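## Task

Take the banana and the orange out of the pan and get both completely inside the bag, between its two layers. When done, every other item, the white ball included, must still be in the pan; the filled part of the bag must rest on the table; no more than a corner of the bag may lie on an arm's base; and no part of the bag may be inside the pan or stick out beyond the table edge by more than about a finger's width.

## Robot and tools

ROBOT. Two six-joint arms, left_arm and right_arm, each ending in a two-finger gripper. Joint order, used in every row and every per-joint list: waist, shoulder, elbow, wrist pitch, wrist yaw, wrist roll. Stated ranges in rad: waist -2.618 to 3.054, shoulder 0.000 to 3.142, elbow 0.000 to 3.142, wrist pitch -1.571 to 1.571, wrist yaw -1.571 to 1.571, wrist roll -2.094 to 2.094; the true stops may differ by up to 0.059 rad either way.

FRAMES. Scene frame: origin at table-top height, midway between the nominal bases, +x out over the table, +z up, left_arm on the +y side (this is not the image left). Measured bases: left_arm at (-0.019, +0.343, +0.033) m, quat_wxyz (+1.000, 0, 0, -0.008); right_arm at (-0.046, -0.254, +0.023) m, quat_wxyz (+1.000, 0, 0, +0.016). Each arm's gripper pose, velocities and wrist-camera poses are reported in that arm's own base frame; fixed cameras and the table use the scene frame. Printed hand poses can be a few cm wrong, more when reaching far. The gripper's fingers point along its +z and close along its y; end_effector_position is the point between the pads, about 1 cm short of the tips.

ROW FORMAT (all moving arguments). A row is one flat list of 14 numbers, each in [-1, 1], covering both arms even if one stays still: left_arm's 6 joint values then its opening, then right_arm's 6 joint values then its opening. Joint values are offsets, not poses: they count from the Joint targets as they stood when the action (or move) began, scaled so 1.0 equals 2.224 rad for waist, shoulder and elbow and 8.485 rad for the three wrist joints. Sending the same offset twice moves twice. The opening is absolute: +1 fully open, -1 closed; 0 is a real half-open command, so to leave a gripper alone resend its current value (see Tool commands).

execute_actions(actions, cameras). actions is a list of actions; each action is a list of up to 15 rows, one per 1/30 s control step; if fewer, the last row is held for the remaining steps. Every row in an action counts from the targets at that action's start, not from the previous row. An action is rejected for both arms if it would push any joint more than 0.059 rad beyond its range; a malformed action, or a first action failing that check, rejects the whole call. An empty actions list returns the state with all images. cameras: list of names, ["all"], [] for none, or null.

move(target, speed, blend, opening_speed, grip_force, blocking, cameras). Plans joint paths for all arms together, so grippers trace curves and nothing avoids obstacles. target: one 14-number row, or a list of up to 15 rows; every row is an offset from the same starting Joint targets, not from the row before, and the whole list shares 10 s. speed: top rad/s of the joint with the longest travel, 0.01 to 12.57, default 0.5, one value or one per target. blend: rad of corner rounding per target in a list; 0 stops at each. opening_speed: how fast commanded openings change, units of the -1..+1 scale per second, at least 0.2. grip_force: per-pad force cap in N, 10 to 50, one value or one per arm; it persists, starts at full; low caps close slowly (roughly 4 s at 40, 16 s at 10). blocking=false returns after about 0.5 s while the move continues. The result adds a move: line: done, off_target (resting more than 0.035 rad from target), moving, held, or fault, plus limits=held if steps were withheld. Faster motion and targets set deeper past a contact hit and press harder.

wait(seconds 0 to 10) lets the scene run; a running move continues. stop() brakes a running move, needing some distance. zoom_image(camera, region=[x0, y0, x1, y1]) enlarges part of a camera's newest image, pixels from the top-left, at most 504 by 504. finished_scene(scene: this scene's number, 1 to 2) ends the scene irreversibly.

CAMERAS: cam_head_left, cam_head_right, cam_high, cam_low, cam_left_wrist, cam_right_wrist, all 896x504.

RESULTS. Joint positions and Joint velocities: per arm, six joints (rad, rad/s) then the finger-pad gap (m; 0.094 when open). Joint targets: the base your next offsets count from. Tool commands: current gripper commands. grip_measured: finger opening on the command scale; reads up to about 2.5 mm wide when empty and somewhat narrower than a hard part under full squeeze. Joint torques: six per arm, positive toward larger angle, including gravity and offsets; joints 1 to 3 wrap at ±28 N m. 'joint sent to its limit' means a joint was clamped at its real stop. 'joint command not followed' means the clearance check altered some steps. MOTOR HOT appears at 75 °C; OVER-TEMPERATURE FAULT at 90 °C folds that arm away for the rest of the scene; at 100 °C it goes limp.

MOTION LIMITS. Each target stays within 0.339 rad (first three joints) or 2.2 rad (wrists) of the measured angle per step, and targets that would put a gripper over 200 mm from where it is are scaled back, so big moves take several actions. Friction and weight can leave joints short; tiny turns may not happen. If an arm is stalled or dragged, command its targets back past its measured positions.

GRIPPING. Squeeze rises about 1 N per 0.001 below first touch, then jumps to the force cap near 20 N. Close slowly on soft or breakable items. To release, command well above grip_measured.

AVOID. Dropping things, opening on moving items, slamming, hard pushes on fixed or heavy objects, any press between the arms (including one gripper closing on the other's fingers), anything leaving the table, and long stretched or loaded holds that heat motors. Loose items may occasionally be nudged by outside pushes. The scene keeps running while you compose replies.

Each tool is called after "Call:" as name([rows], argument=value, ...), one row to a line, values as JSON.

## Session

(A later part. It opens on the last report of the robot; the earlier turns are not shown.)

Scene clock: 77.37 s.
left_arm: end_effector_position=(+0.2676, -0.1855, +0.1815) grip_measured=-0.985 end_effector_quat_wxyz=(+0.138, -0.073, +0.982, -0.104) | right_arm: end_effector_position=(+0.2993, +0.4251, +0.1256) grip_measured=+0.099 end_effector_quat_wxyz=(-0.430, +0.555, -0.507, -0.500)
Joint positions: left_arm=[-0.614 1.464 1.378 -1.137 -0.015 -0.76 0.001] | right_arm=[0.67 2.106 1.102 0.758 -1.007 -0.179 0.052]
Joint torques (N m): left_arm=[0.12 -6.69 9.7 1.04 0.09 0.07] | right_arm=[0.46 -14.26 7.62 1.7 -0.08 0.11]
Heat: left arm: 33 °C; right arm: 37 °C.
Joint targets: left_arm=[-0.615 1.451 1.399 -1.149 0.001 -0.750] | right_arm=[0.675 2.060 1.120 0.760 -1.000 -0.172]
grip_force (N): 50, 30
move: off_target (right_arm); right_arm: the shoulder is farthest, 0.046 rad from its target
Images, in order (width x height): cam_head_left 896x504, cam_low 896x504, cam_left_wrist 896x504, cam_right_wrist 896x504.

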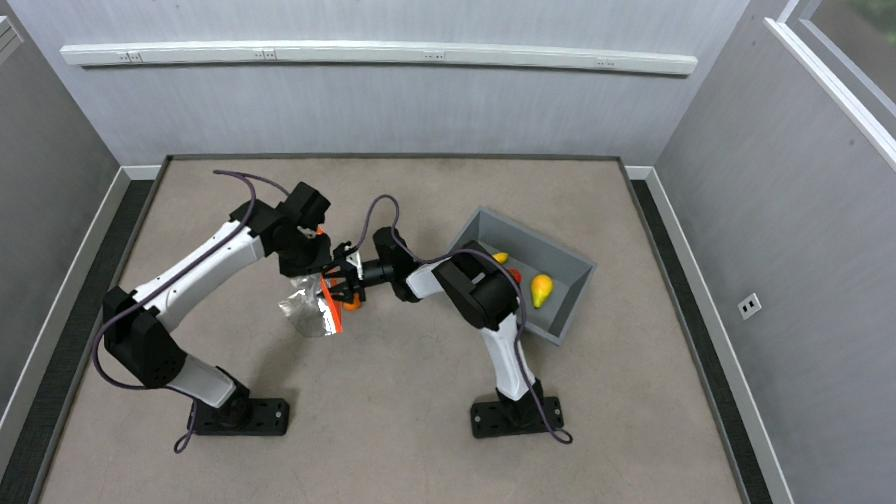

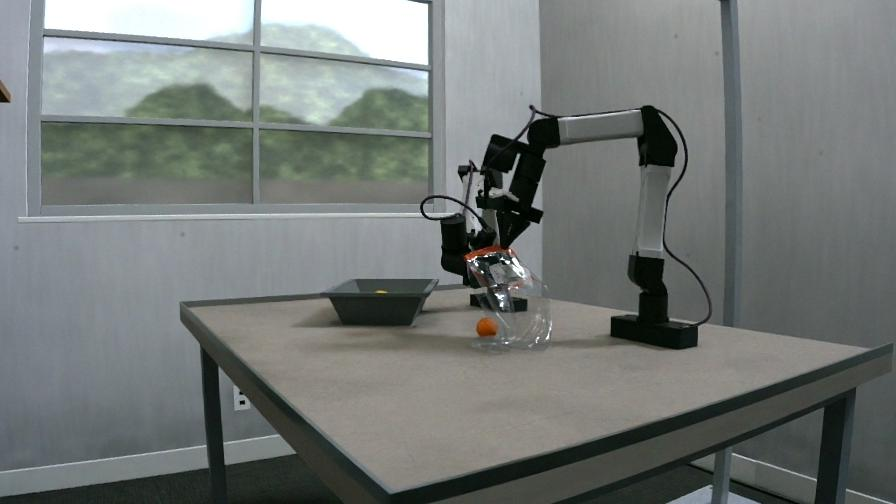

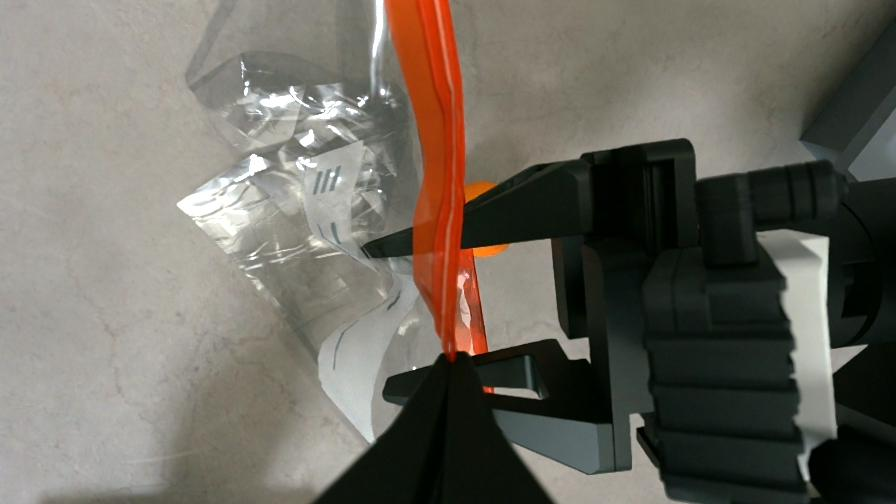

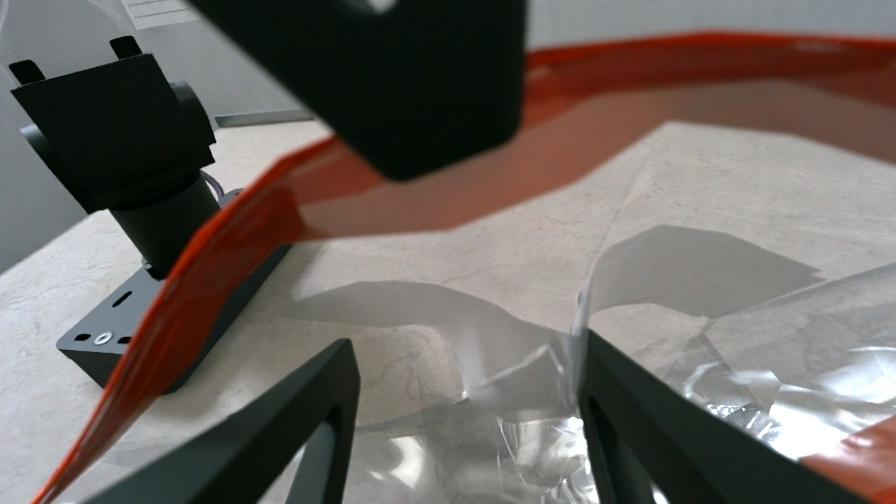

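Call:
move([
  [0,0,0,0,0,0,-1,-0.1264,-0.1578,-0.0022,-0.0623,-0.0301,-0.0204,0.1],
  [0.1304,-0.0612,0.1124,-0.0336,0,0.0342,-1,-0.1264,-0.1578,-0.0022,-0.0623,-0.0301,-0.0204,0.1],
  [0.1304,-0.0984,-0.0048,-0.0126,0,0.0342,-1,-0.1264,-0.1578,-0.0022,-0.0623,-0.0301,-0.0204,0.1],
  [0,0.0101,0.055,-0.0117,0,0,-1,-0.1264,-0.1578,-0.0022,-0.0623,-0.0301,-0.0204,0.1],
], speed=[0.3,0.35,0.25,0.25], cameras=["cam_low", "cam_head_left", "cam_left_wrist","cam_right_wrist","cam_high"])

Call:
zoom_image(camera="cam_low", region=[430, 100, 680, 380])

Scene clock: 86.30 s.
left_arm: end_effector_position=(+0.2626, -0.1818, +0.2110) grip_measured=-0.985 end_effector_quat_wxyz=(+0.139, -0.063, +0.983, -0.104) | right_arm: end_effector_position=(+0.3202, +0.3136, +0.2224) grip_measured=+0.099 end_effector_quat_wxyz=(-0.430, +0.542, -0.520, -0.501)
Joint positions: left_arm=[-0.611 1.464 1.497 -1.255 -0.01 -0.738 0.001] | right_arm=[0.398 1.745 1.102 0.231 -1.244 -0.338 0.052]
Joint torques (N m): left_arm=[-0.14 -4.78 9.85 1.26 0.07 -0.13] | right_arm=[-0.43 -11.38 8.12 1.47 -0.35 -0.06]
Heat: left arm: 33 °C; right arm: 38 °C.
Joint targets: left_arm=[-0.615 1.473 1.521 -1.248 0.000 -0.750] | right_arm=[0.394 1.709 1.115 0.232 -1.255 -0.346]
grip_force (N): 50, 30
move: off_target (right_arm); right_arm: the shoulder is farthest, 0.036 rad from its target
Images, in order (width x height): cam_head_left 896x504, cam_high 896x504, cam_low 896x504, cam_left_wrist 896x504, cam_right_wrist 896x504.

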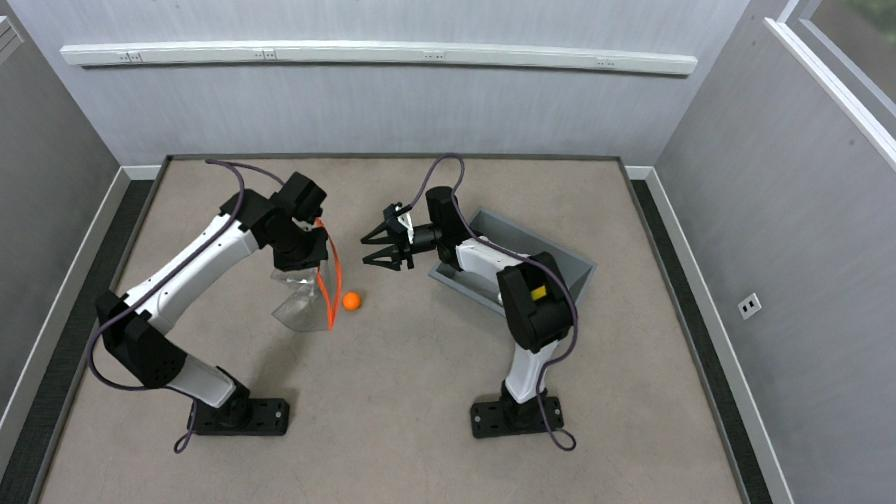

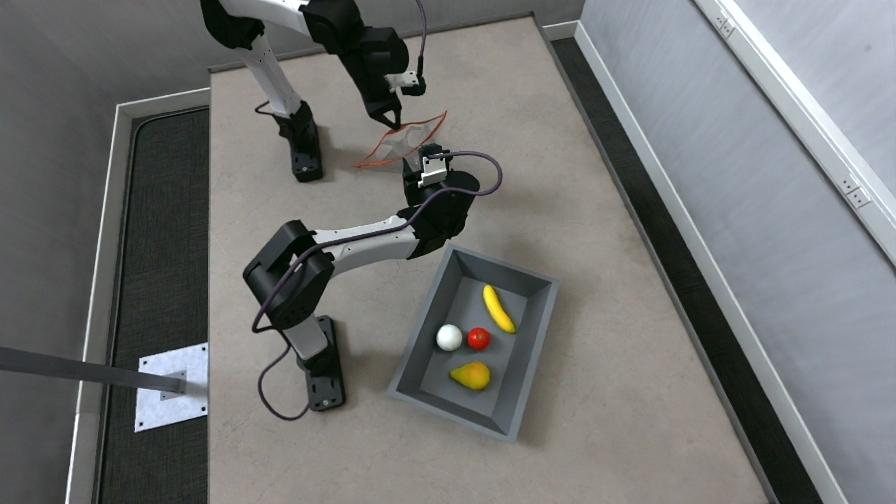

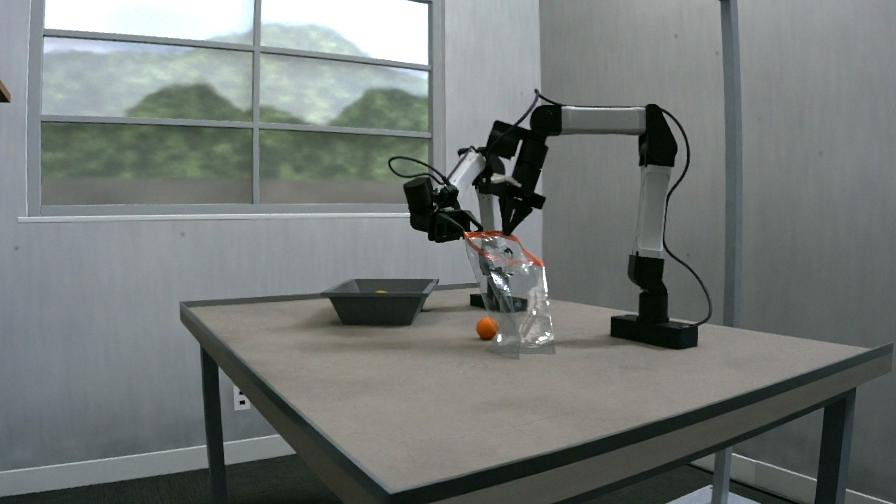

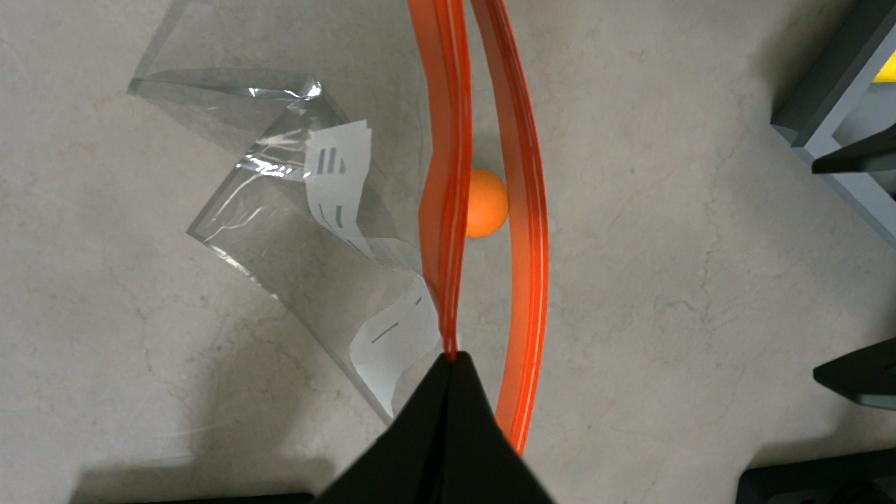

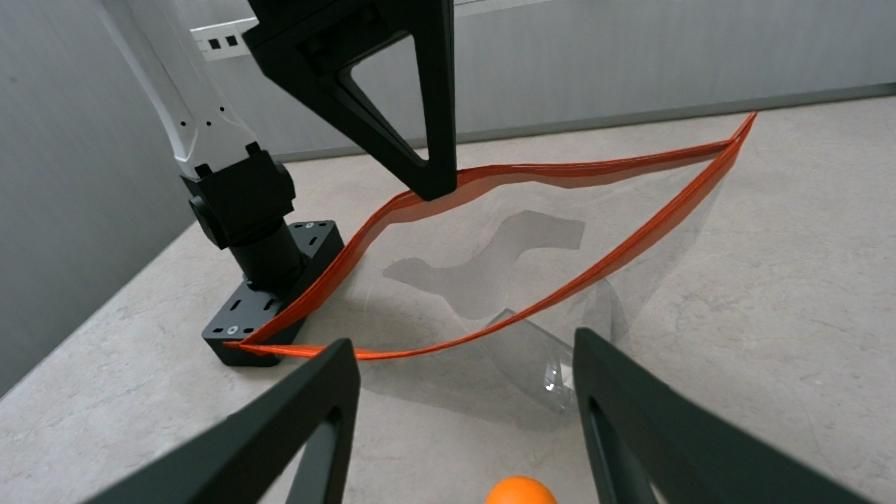

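Scaled by 1.800 from the camera's 896x504 image, which has a finer 1280x720 frame.

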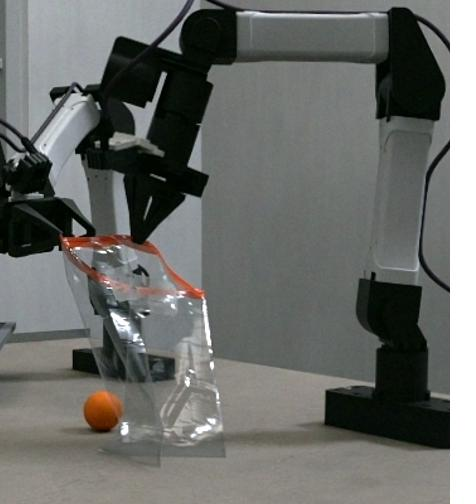

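Call:
move(target=[0,0,0,0,0,0,-1,0.0423,0.0769,0.0238,-0.0767,0.0627,-0.0730,0.5], speed=0.4, cameras=["cam_right_wrist","cam_head_left"])

Scene clock: 89.93 s.
left_arm: end_effector_position=(+0.2626, -0.1818, +0.2110) grip_measured=-0.985 end_effector_quat_wxyz=(+0.139, -0.064, +0.983, -0.104) | right_arm: end_effector_position=(+0.3048, +0.2900, +0.0620) grip_measured=+0.499 end_effector_quat_wxyz=(-0.274, +0.658, -0.638, -0.293)
Joint positions: left_arm=[-0.611 1.464 1.497 -1.255 -0.01 -0.739 0.001] | right_arm=[0.481 1.869 1.14 -0.417 -0.73 -0.956 0.07]
Joint torques (N m): left_arm=[-0.09 -4.79 9.85 1.26 0.06 -0.13] | right_arm=[0.65 -7.68 8.77 0.93 -0.33 -0.06]
Heat: left arm: 34 °C; right arm: 38 °C.
Joint targets: left_arm=[-0.615 1.473 1.521 -1.248 0.000 -0.750] | right_arm=[0.487 1.880 1.169 -0.419 -0.723 -0.965]
grip_force (N): 50, 30
move: done
Images, in order (width x height): cam_head_left 896x504, cam_right_wrist 896x504.

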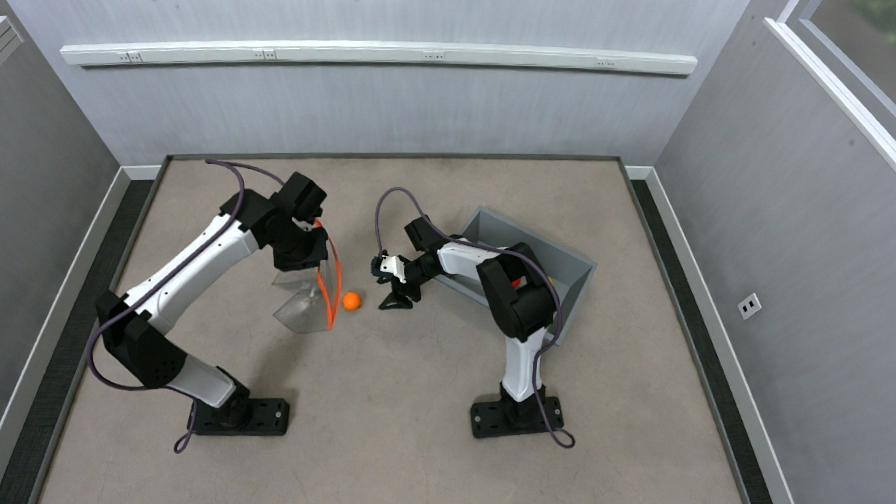

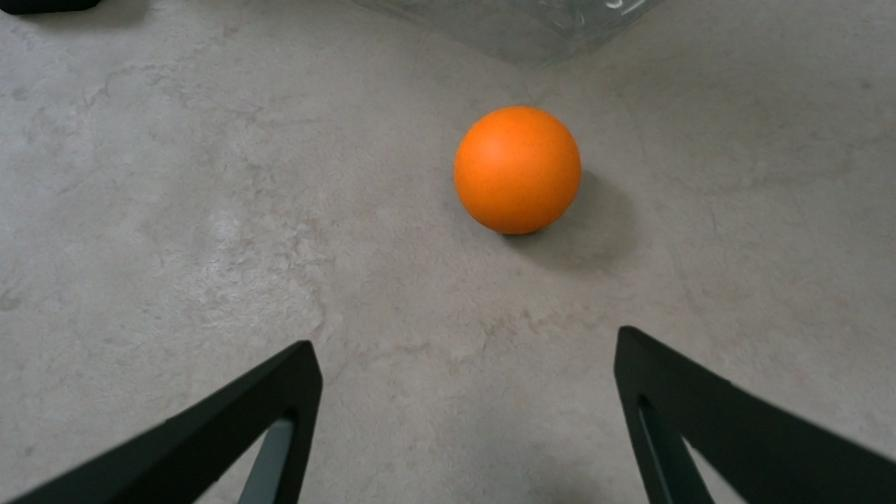

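Call:
move(target=[0,0,0,0,0,0,-1,0.0563,0.1217,0.0743,0.0232,0.0067,0.0169,0.5], speed=0.2, cameras=["cam_right_wrist"])

Scene clock: 92.67 s.
left_arm: end_effector_position=(+0.2626, -0.1818, +0.2110) grip_measured=-0.985 end_effector_quat_wxyz=(+0.139, -0.064, +0.983, -0.104) | right_arm: end_effector_position=(+0.3255, +0.3588, +0.0112) grip_measured=+0.499 end_effector_quat_wxyz=(-0.268, +0.664, -0.634, -0.292)
Joint positions: left_arm=[-0.611 1.464 1.497 -1.255 -0.01 -0.739 0.001] | right_arm=[0.608 2.138 1.307 -0.239 -0.673 -0.829 0.07]
Joint torques (N m): left_arm=[-0.12 -4.78 9.84 1.26 0.05 -0.14] | right_arm=[0.54 -9.52 8.49 1.23 -0.27 0.1]
Heat: left arm: 34 °C; right arm: 38 °C.
Joint targets: left_arm=[-0.615 1.473 1.521 -1.248 0.000 -0.750] | right_arm=[0.613 2.150 1.334 -0.222 -0.666 -0.821]
grip_force (N): 50, 30
move: done
Images, in order (width x height): cam_right_wrist 896x504.

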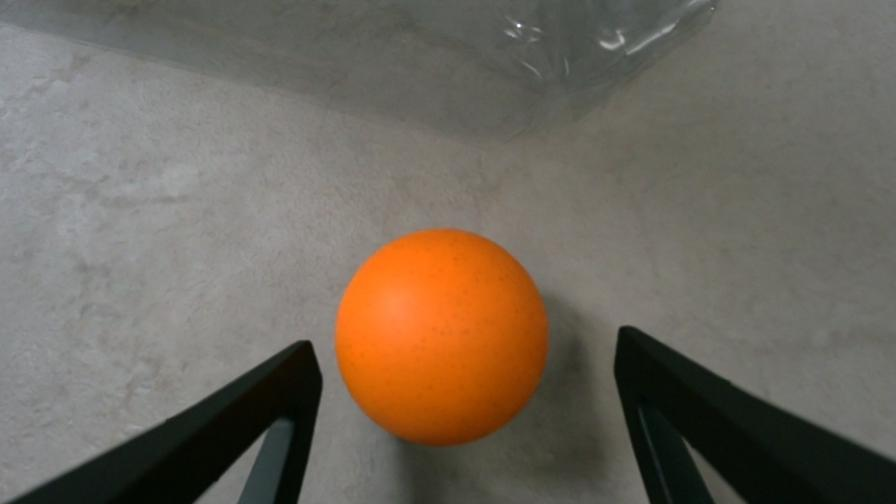

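Call:
move([
  [0,0,0,0,0,0,-1,0.0088,0.0036,0,0,0,0,0.5],
  [0,0,0,0,0,0,-1,0.0088,0.0036,0,0,0,0,-0.22],
], speed=0.15, opening_speed=0.5, cameras=["cam_right_wrist"])

Scene clock: 96.07 s.
left_arm: end_effector_position=(+0.2626, -0.1818, +0.2110) grip_measured=-0.985 end_effector_quat_wxyz=(+0.139, -0.064, +0.983, -0.104) | right_arm: end_effector_position=(+0.3184, +0.3645, +0.0084) grip_measured=-0.113 end_effector_quat_wxyz=(-0.263, +0.669, -0.629, -0.295)
Joint positions: left_arm=[-0.611 1.464 1.497 -1.255 -0.01 -0.739 0.001] | right_arm=[0.627 2.145 1.307 -0.237 -0.673 -0.829 0.042]
Joint torques (N m): left_arm=[-0.13 -4.81 9.83 1.25 0.06 -0.13] | right_arm=[0.54 -9.4 8.46 1.24 -0.29 0.11]
Heat: left arm: 34 °C; right arm: 38 °C.
Joint targets: left_arm=[-0.615 1.473 1.521 -1.248 0.000 -0.750] | right_arm=[0.632 2.159 1.334 -0.222 -0.667 -0.822]
grip_force (N): 50, 30
move: done
Images, in order (width x height): cam_right_wrist 896x504.

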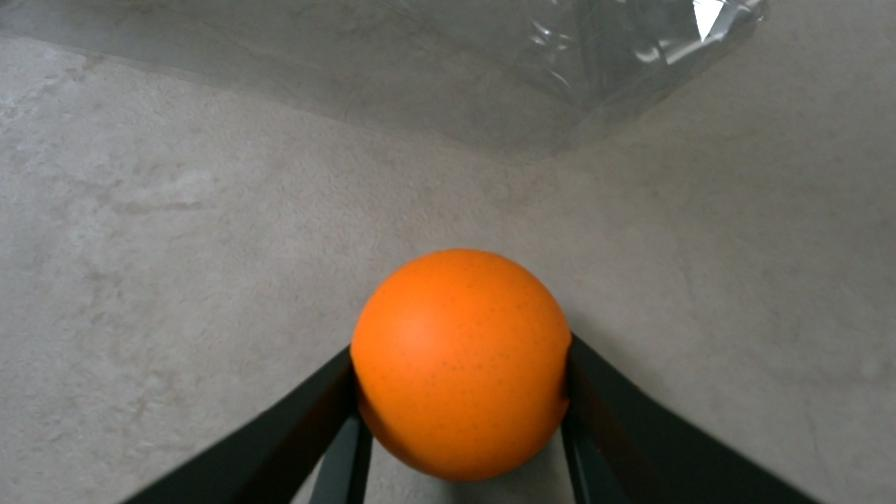

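Call:
move([
  [0,0,0,0,0,0,-1,-0.0652,-0.1255,-0.0742,-0.0232,-0.0066,-0.0169,-0.22],
  [0,0,0,0,0,0,-1,-0.0953,-0.1812,-0.1502,0.0833,-0.0675,0.0586,-0.22],
], speed=[0.3,0.5], blend=[0.05,0], cameras=["cam_right_wrist","cam_left_wrist","cam_low"])

Call:
zoom_image(camera="cam_low", region=[430, 100, 680, 380])

Scene clock: 100.77 s.
left_arm: end_effector_position=(+0.2626, -0.1818, +0.2110) grip_measured=-0.985 end_effector_quat_wxyz=(+0.139, -0.064, +0.983, -0.104) | right_arm: end_effector_position=(+0.3138, +0.3229, +0.1960) grip_measured=-0.120 end_effector_quat_wxyz=(-0.454, +0.558, -0.493, -0.490)
Joint positions: left_arm=[-0.611 1.464 1.497 -1.255 -0.01 -0.739 0.001] | right_arm=[0.427 1.796 1.004 0.465 -1.227 -0.332 0.041]
Joint torques (N m): left_arm=[-0.09 -4.82 9.83 1.26 0.07 -0.14] | right_arm=[-0.65 -11.85 6.01 1.69 -0.28 0.07]
Heat: left arm: 35 °C; right arm: 39 °C.
Joint targets: left_arm=[-0.615 1.473 1.521 -1.248 0.000 -0.750] | right_arm=[0.420 1.756 1.000 0.485 -1.239 -0.324]
grip_force (N): 50, 30
move: off_target (right_arm); right_arm: the shoulder is farthest, 0.040 rad from its target
Images, in order (width x height): cam_low 896x504, cam_left_wrist 896x504, cam_right_wrist 896x504.

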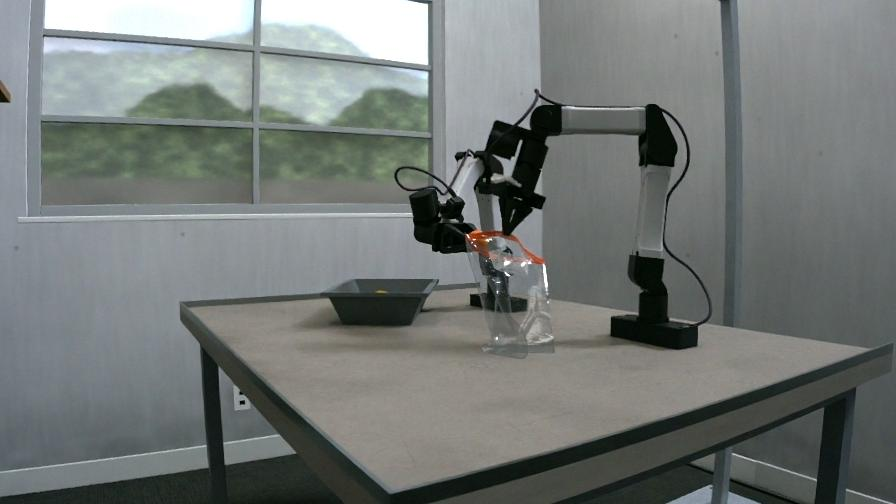

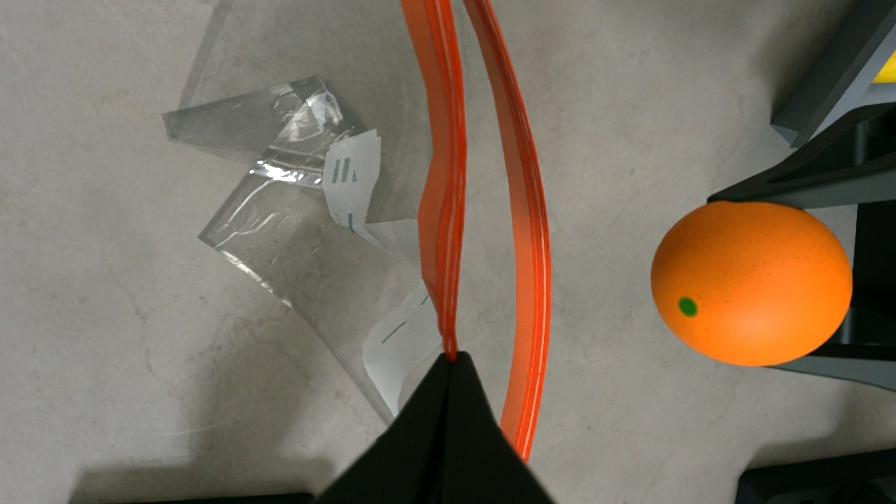

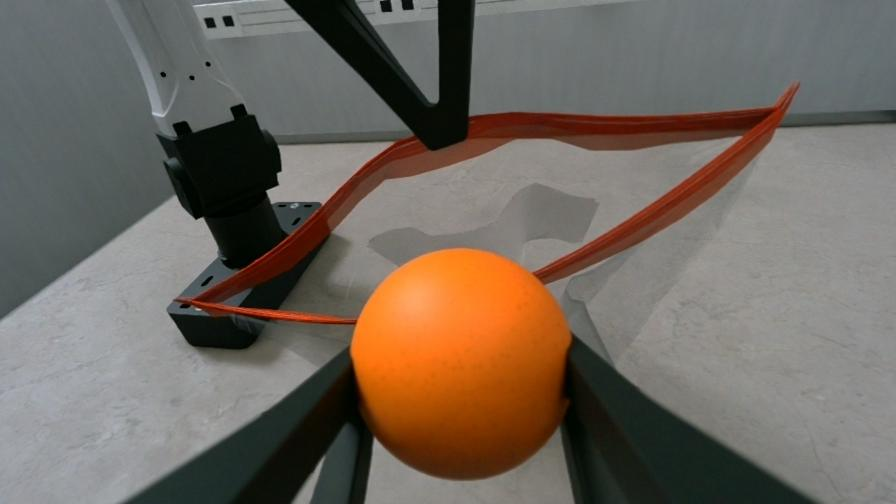

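Scaled by 1.800 from the camera's 896x504 image, which has a finer 1280x720 frame.

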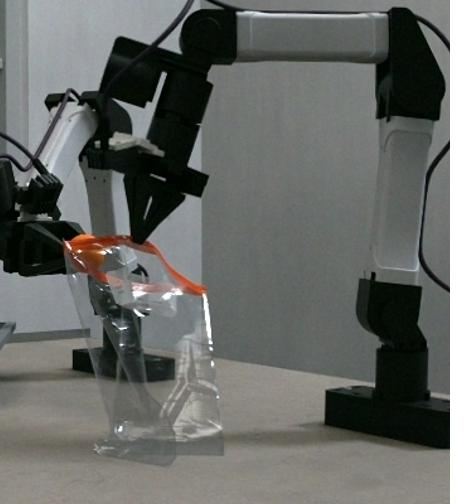

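Call:
move(target=[0,0,0,0,0,0,-1,0.0809,0.0850,0.0585,0.0161,0.0199,0.0140,-0.22], speed=0.2, cameras=["cam_right_wrist","cam_left_wrist"])

Scene clock: 103.07 s.
left_arm: end_effector_position=(+0.2626, -0.1818, +0.2110) grip_measured=-0.985 end_effector_quat_wxyz=(+0.139, -0.064, +0.983, -0.104) | right_arm: end_effector_position=(+0.3065, +0.3937, +0.1837) grip_measured=-0.120 end_effector_quat_wxyz=(-0.446, +0.558, -0.493, -0.497)
Joint positions: left_arm=[-0.611 1.464 1.497 -1.255 -0.01 -0.739 0.001] | right_arm=[0.597 1.933 1.101 0.599 -1.08 -0.214 0.041]
Joint torques (N m): left_arm=[-0.13 -4.79 9.84 1.26 0.07 -0.13] | right_arm=[0.5 -8.43 9.14 1.81 -0.07 0.11]
Heat: left arm: 35 °C; right arm: 39 °C.
Joint targets: left_arm=[-0.615 1.473 1.521 -1.248 0.000 -0.750] | right_arm=[0.600 1.944 1.130 0.621 -1.070 -0.206]
grip_force (N): 50, 30
move: done
Images, in order (width x height): cam_left_wrist 896x504, cam_right_wrist 896x504.

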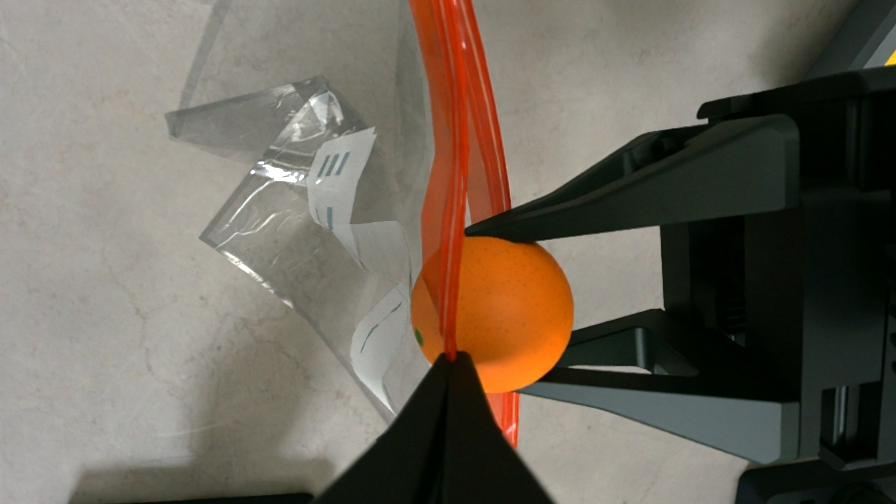

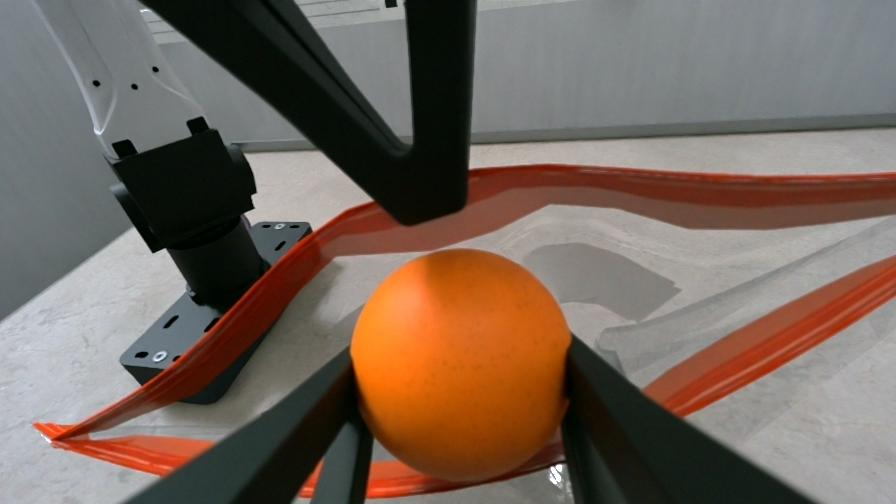

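Call:
move(target=[0,0,0,0,0,0,-1,0.0423,0.0517,0.0404,0.0069,0.0106,0.0045,-0.22], speed=0.2, cameras=["cam_right_wrist","cam_left_wrist","cam_low"])

Call:
zoom_image(camera="cam_low", region=[430, 100, 680, 380])

Scene clock: 104.40 s.
left_arm: end_effector_position=(+0.2626, -0.1818, +0.2110) grip_measured=-0.985 end_effector_quat_wxyz=(+0.139, -0.064, +0.983, -0.104) | right_arm: end_effector_position=(+0.3031, +0.4389, +0.1689) grip_measured=-0.120 end_effector_quat_wxyz=(-0.446, +0.559, -0.492, -0.497)
Joint positions: left_arm=[-0.611 1.464 1.497 -1.255 -0.01 -0.739 0.001] | right_arm=[0.69 2.047 1.191 0.658 -0.99 -0.175 0.041]
Joint torques (N m): left_arm=[-0.09 -4.79 9.83 1.25 0.06 -0.13] | right_arm=[0.38 -9.25 9.1 1.9 0.01 0.15]
Heat: left arm: 35 °C; right arm: 39 °C.
Joint targets: left_arm=[-0.615 1.473 1.521 -1.248 0.000 -0.750] | right_arm=[0.694 2.059 1.220 0.680 -0.980 -0.167]
grip_force (N): 50, 30
move: done
Images, in order (width x height): cam_low 896x504, cam_left_wrist 896x504, cam_right_wrist 896x504.

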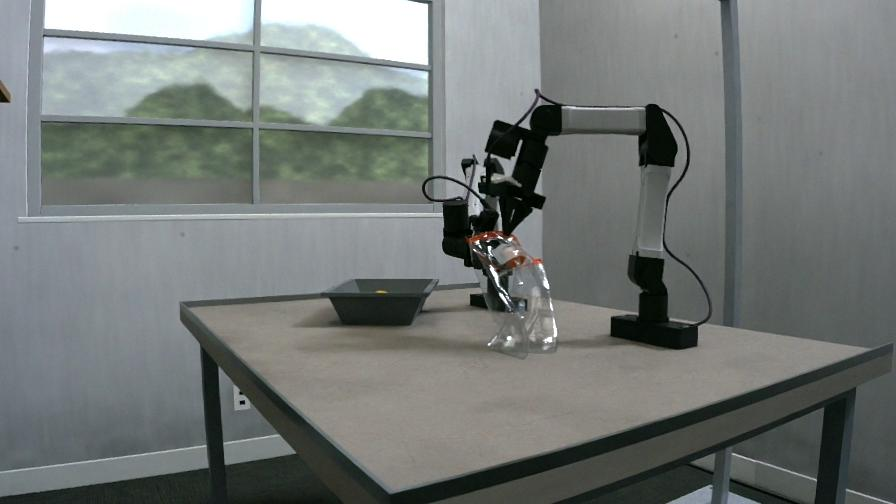

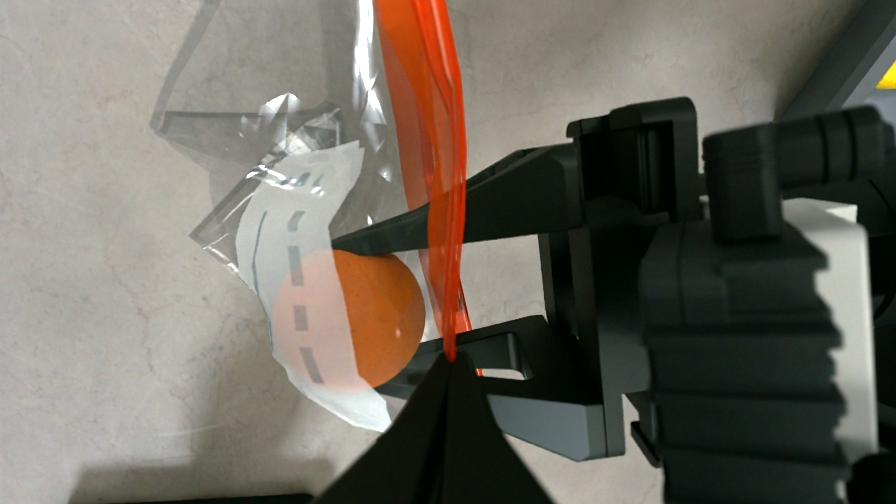

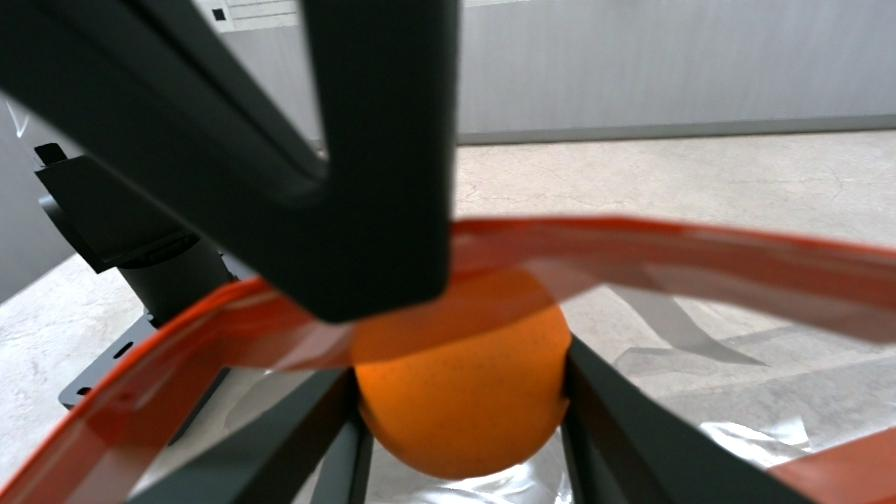

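Scaled by 1.800 from the camera's 896x504 image, which has a finer 1280x720 frame.

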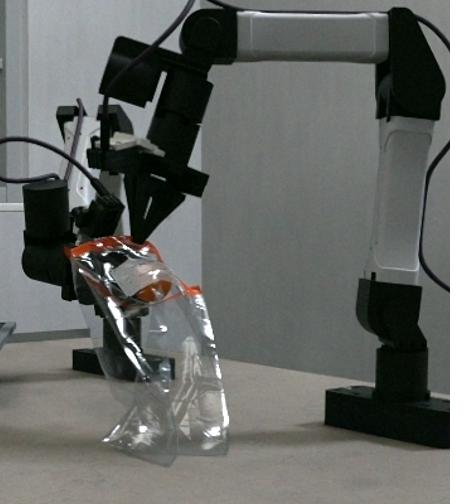

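Call:
move([
  [-0.0616,0.0472,-0.0459,0.0244,0,-0.0161,-1,-0.0558,0.0027,-0.1057,0.0218,-0.0130,-0.0053,-0.22],
], speed=0.15, cameras=["cam_right_wrist","cam_left_wrist","cam_low"])

Call:
zoom_image(camera="cam_low", region=[430, 100, 680, 380])

Scene clock: 107.30 s.
left_arm: end_effector_position=(+0.2670, -0.2444, +0.1733) grip_measured=-0.985 end_effector_quat_wxyz=(+0.134, -0.064, +0.980, -0.134) | right_arm: end_effector_position=(+0.3071, +0.3823, +0.1273) grip_measured=-0.120 end_effector_quat_wxyz=(-0.452, +0.552, -0.498, -0.493)
Joint positions: left_arm=[-0.746 1.566 1.429 -1.052 -0.01 -0.875 0.001] | right_arm=[0.576 2.054 0.987 0.844 -1.079 -0.204 0.041]
Joint torques (N m): left_arm=[-0.23 -5.75 6.8 1.37 0.05 -0.11] | right_arm=[-0.5 -8.5 5.27 1.81 -0.23 -0.06]
Heat: left arm: 35 °C; right arm: 39 °C.
Joint targets: left_arm=[-0.752 1.578 1.419 -1.041 0.000 -0.887] | right_arm=[0.570 2.066 0.985 0.864 -1.090 -0.212]
grip_force (N): 50, 30
move: done
Images, in order (width x height): cam_low 896x504, cam_left_wrist 896x504, cam_right_wrist 896x504.

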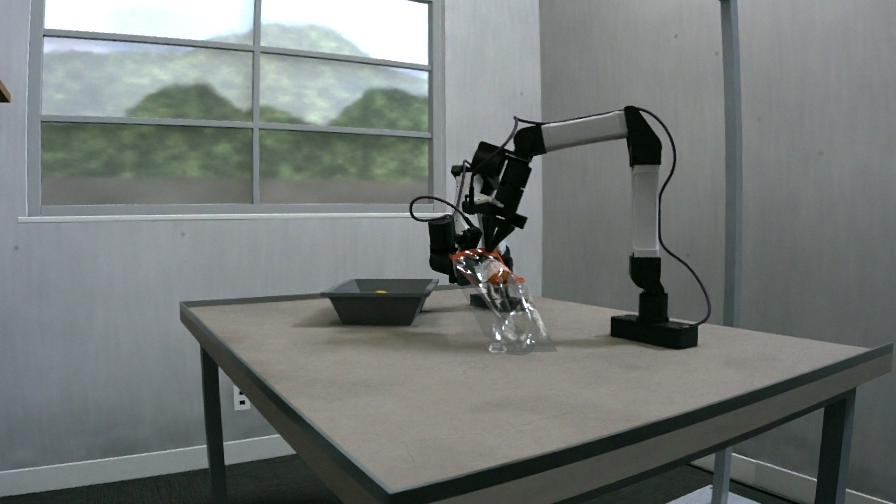

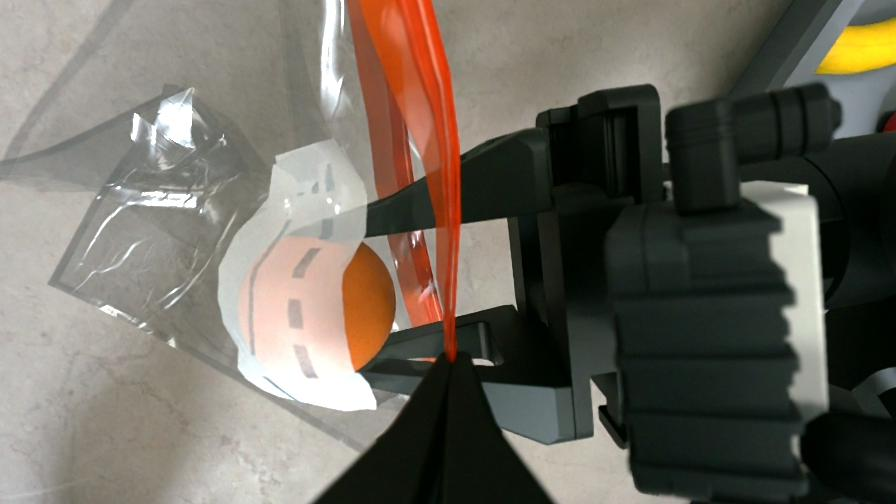

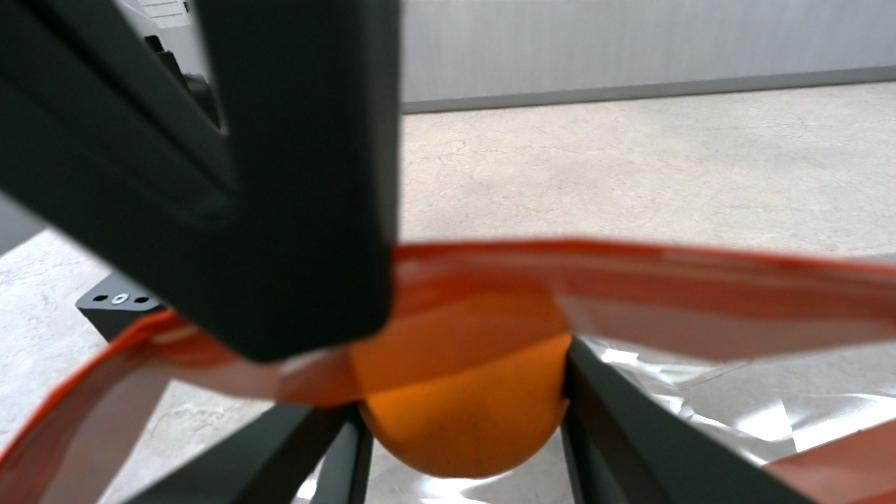

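Scaled by 1.800 from the camera's 896x504 image, which has a finer 1280x720 frame.

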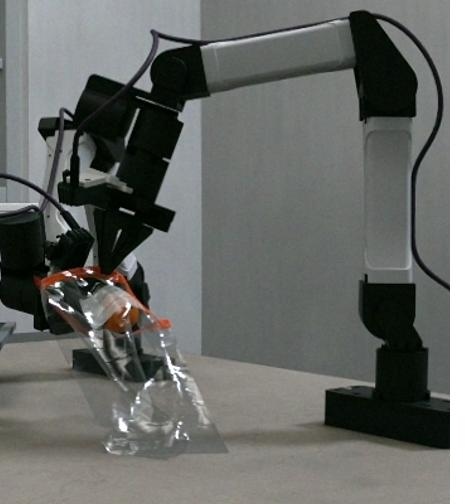

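Call:
move(target=[0,0,0,0,0,0,-1,0,0,0,0,0,0,0.1], opening_speed=0.3, cameras=["cam_right_wrist","cam_left_wrist","cam_low"])

Call:
zoom_image(camera="cam_low", region=[430, 100, 680, 380])

Scene clock: 108.80 s.
left_arm: end_effector_position=(+0.2672, -0.2446, +0.1734) grip_measured=-0.985 end_effector_quat_wxyz=(+0.135, -0.064, +0.980, -0.134) | right_arm: end_effector_position=(+0.3070, +0.3823, +0.1276) grip_measured=+0.099 end_effector_quat_wxyz=(-0.453, +0.552, -0.497, -0.493)
Joint positions: left_arm=[-0.746 1.566 1.429 -1.051 -0.01 -0.876 0.001] | right_arm=[0.576 2.054 0.987 0.846 -1.08 -0.204 0.052]
Joint torques (N m): left_arm=[-0.25 -5.79 6.78 1.31 0.06 -0.13] | right_arm=[-0.5 -8.53 5.29 1.74 -0.24 -0.05]
Heat: left arm: 35 °C; right arm: 39 °C.
Joint targets: left_arm=[-0.752 1.578 1.419 -1.041 0.000 -0.887] | right_arm=[0.570 2.066 0.985 0.865 -1.091 -0.212]
grip_force (N): 50, 30
move: done
Images, in order (width x height): cam_low 896x504, cam_left_wrist 896x504, cam_right_wrist 896x504.

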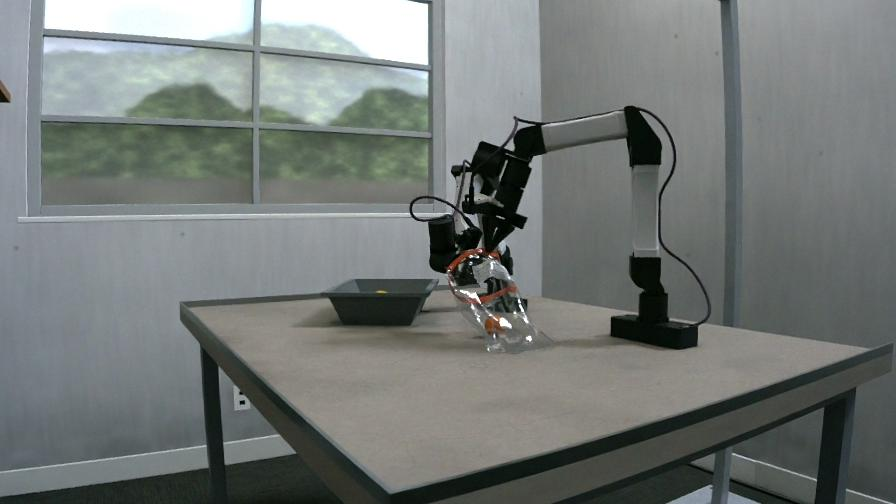

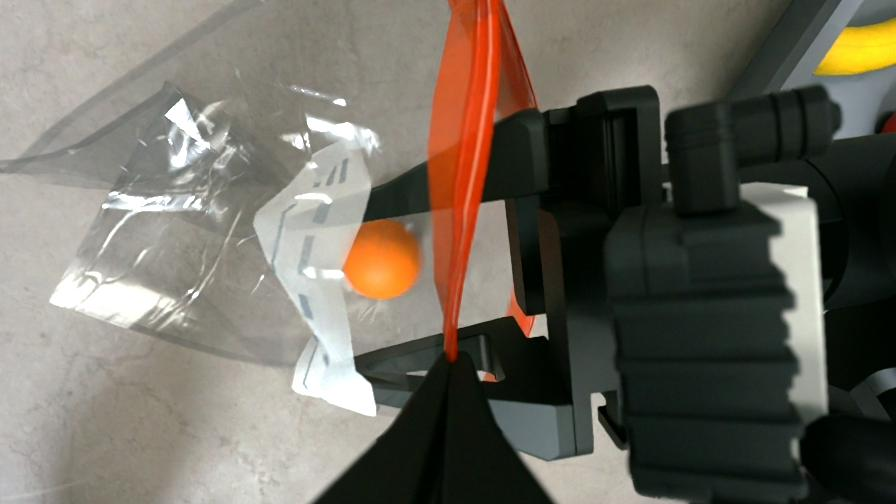

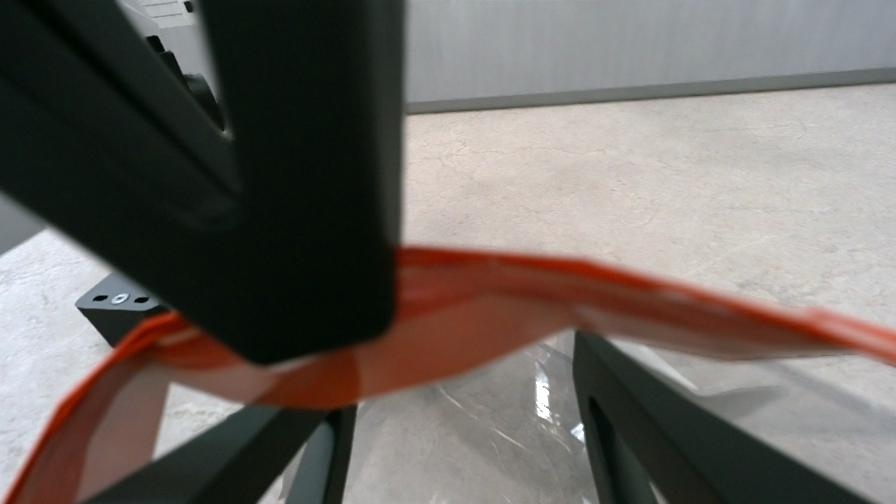

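Scaled by 1.800 from the camera's 896x504 image, which has a finer 1280x720 frame.

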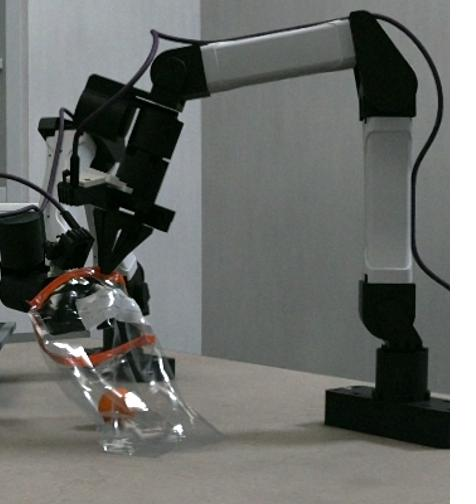

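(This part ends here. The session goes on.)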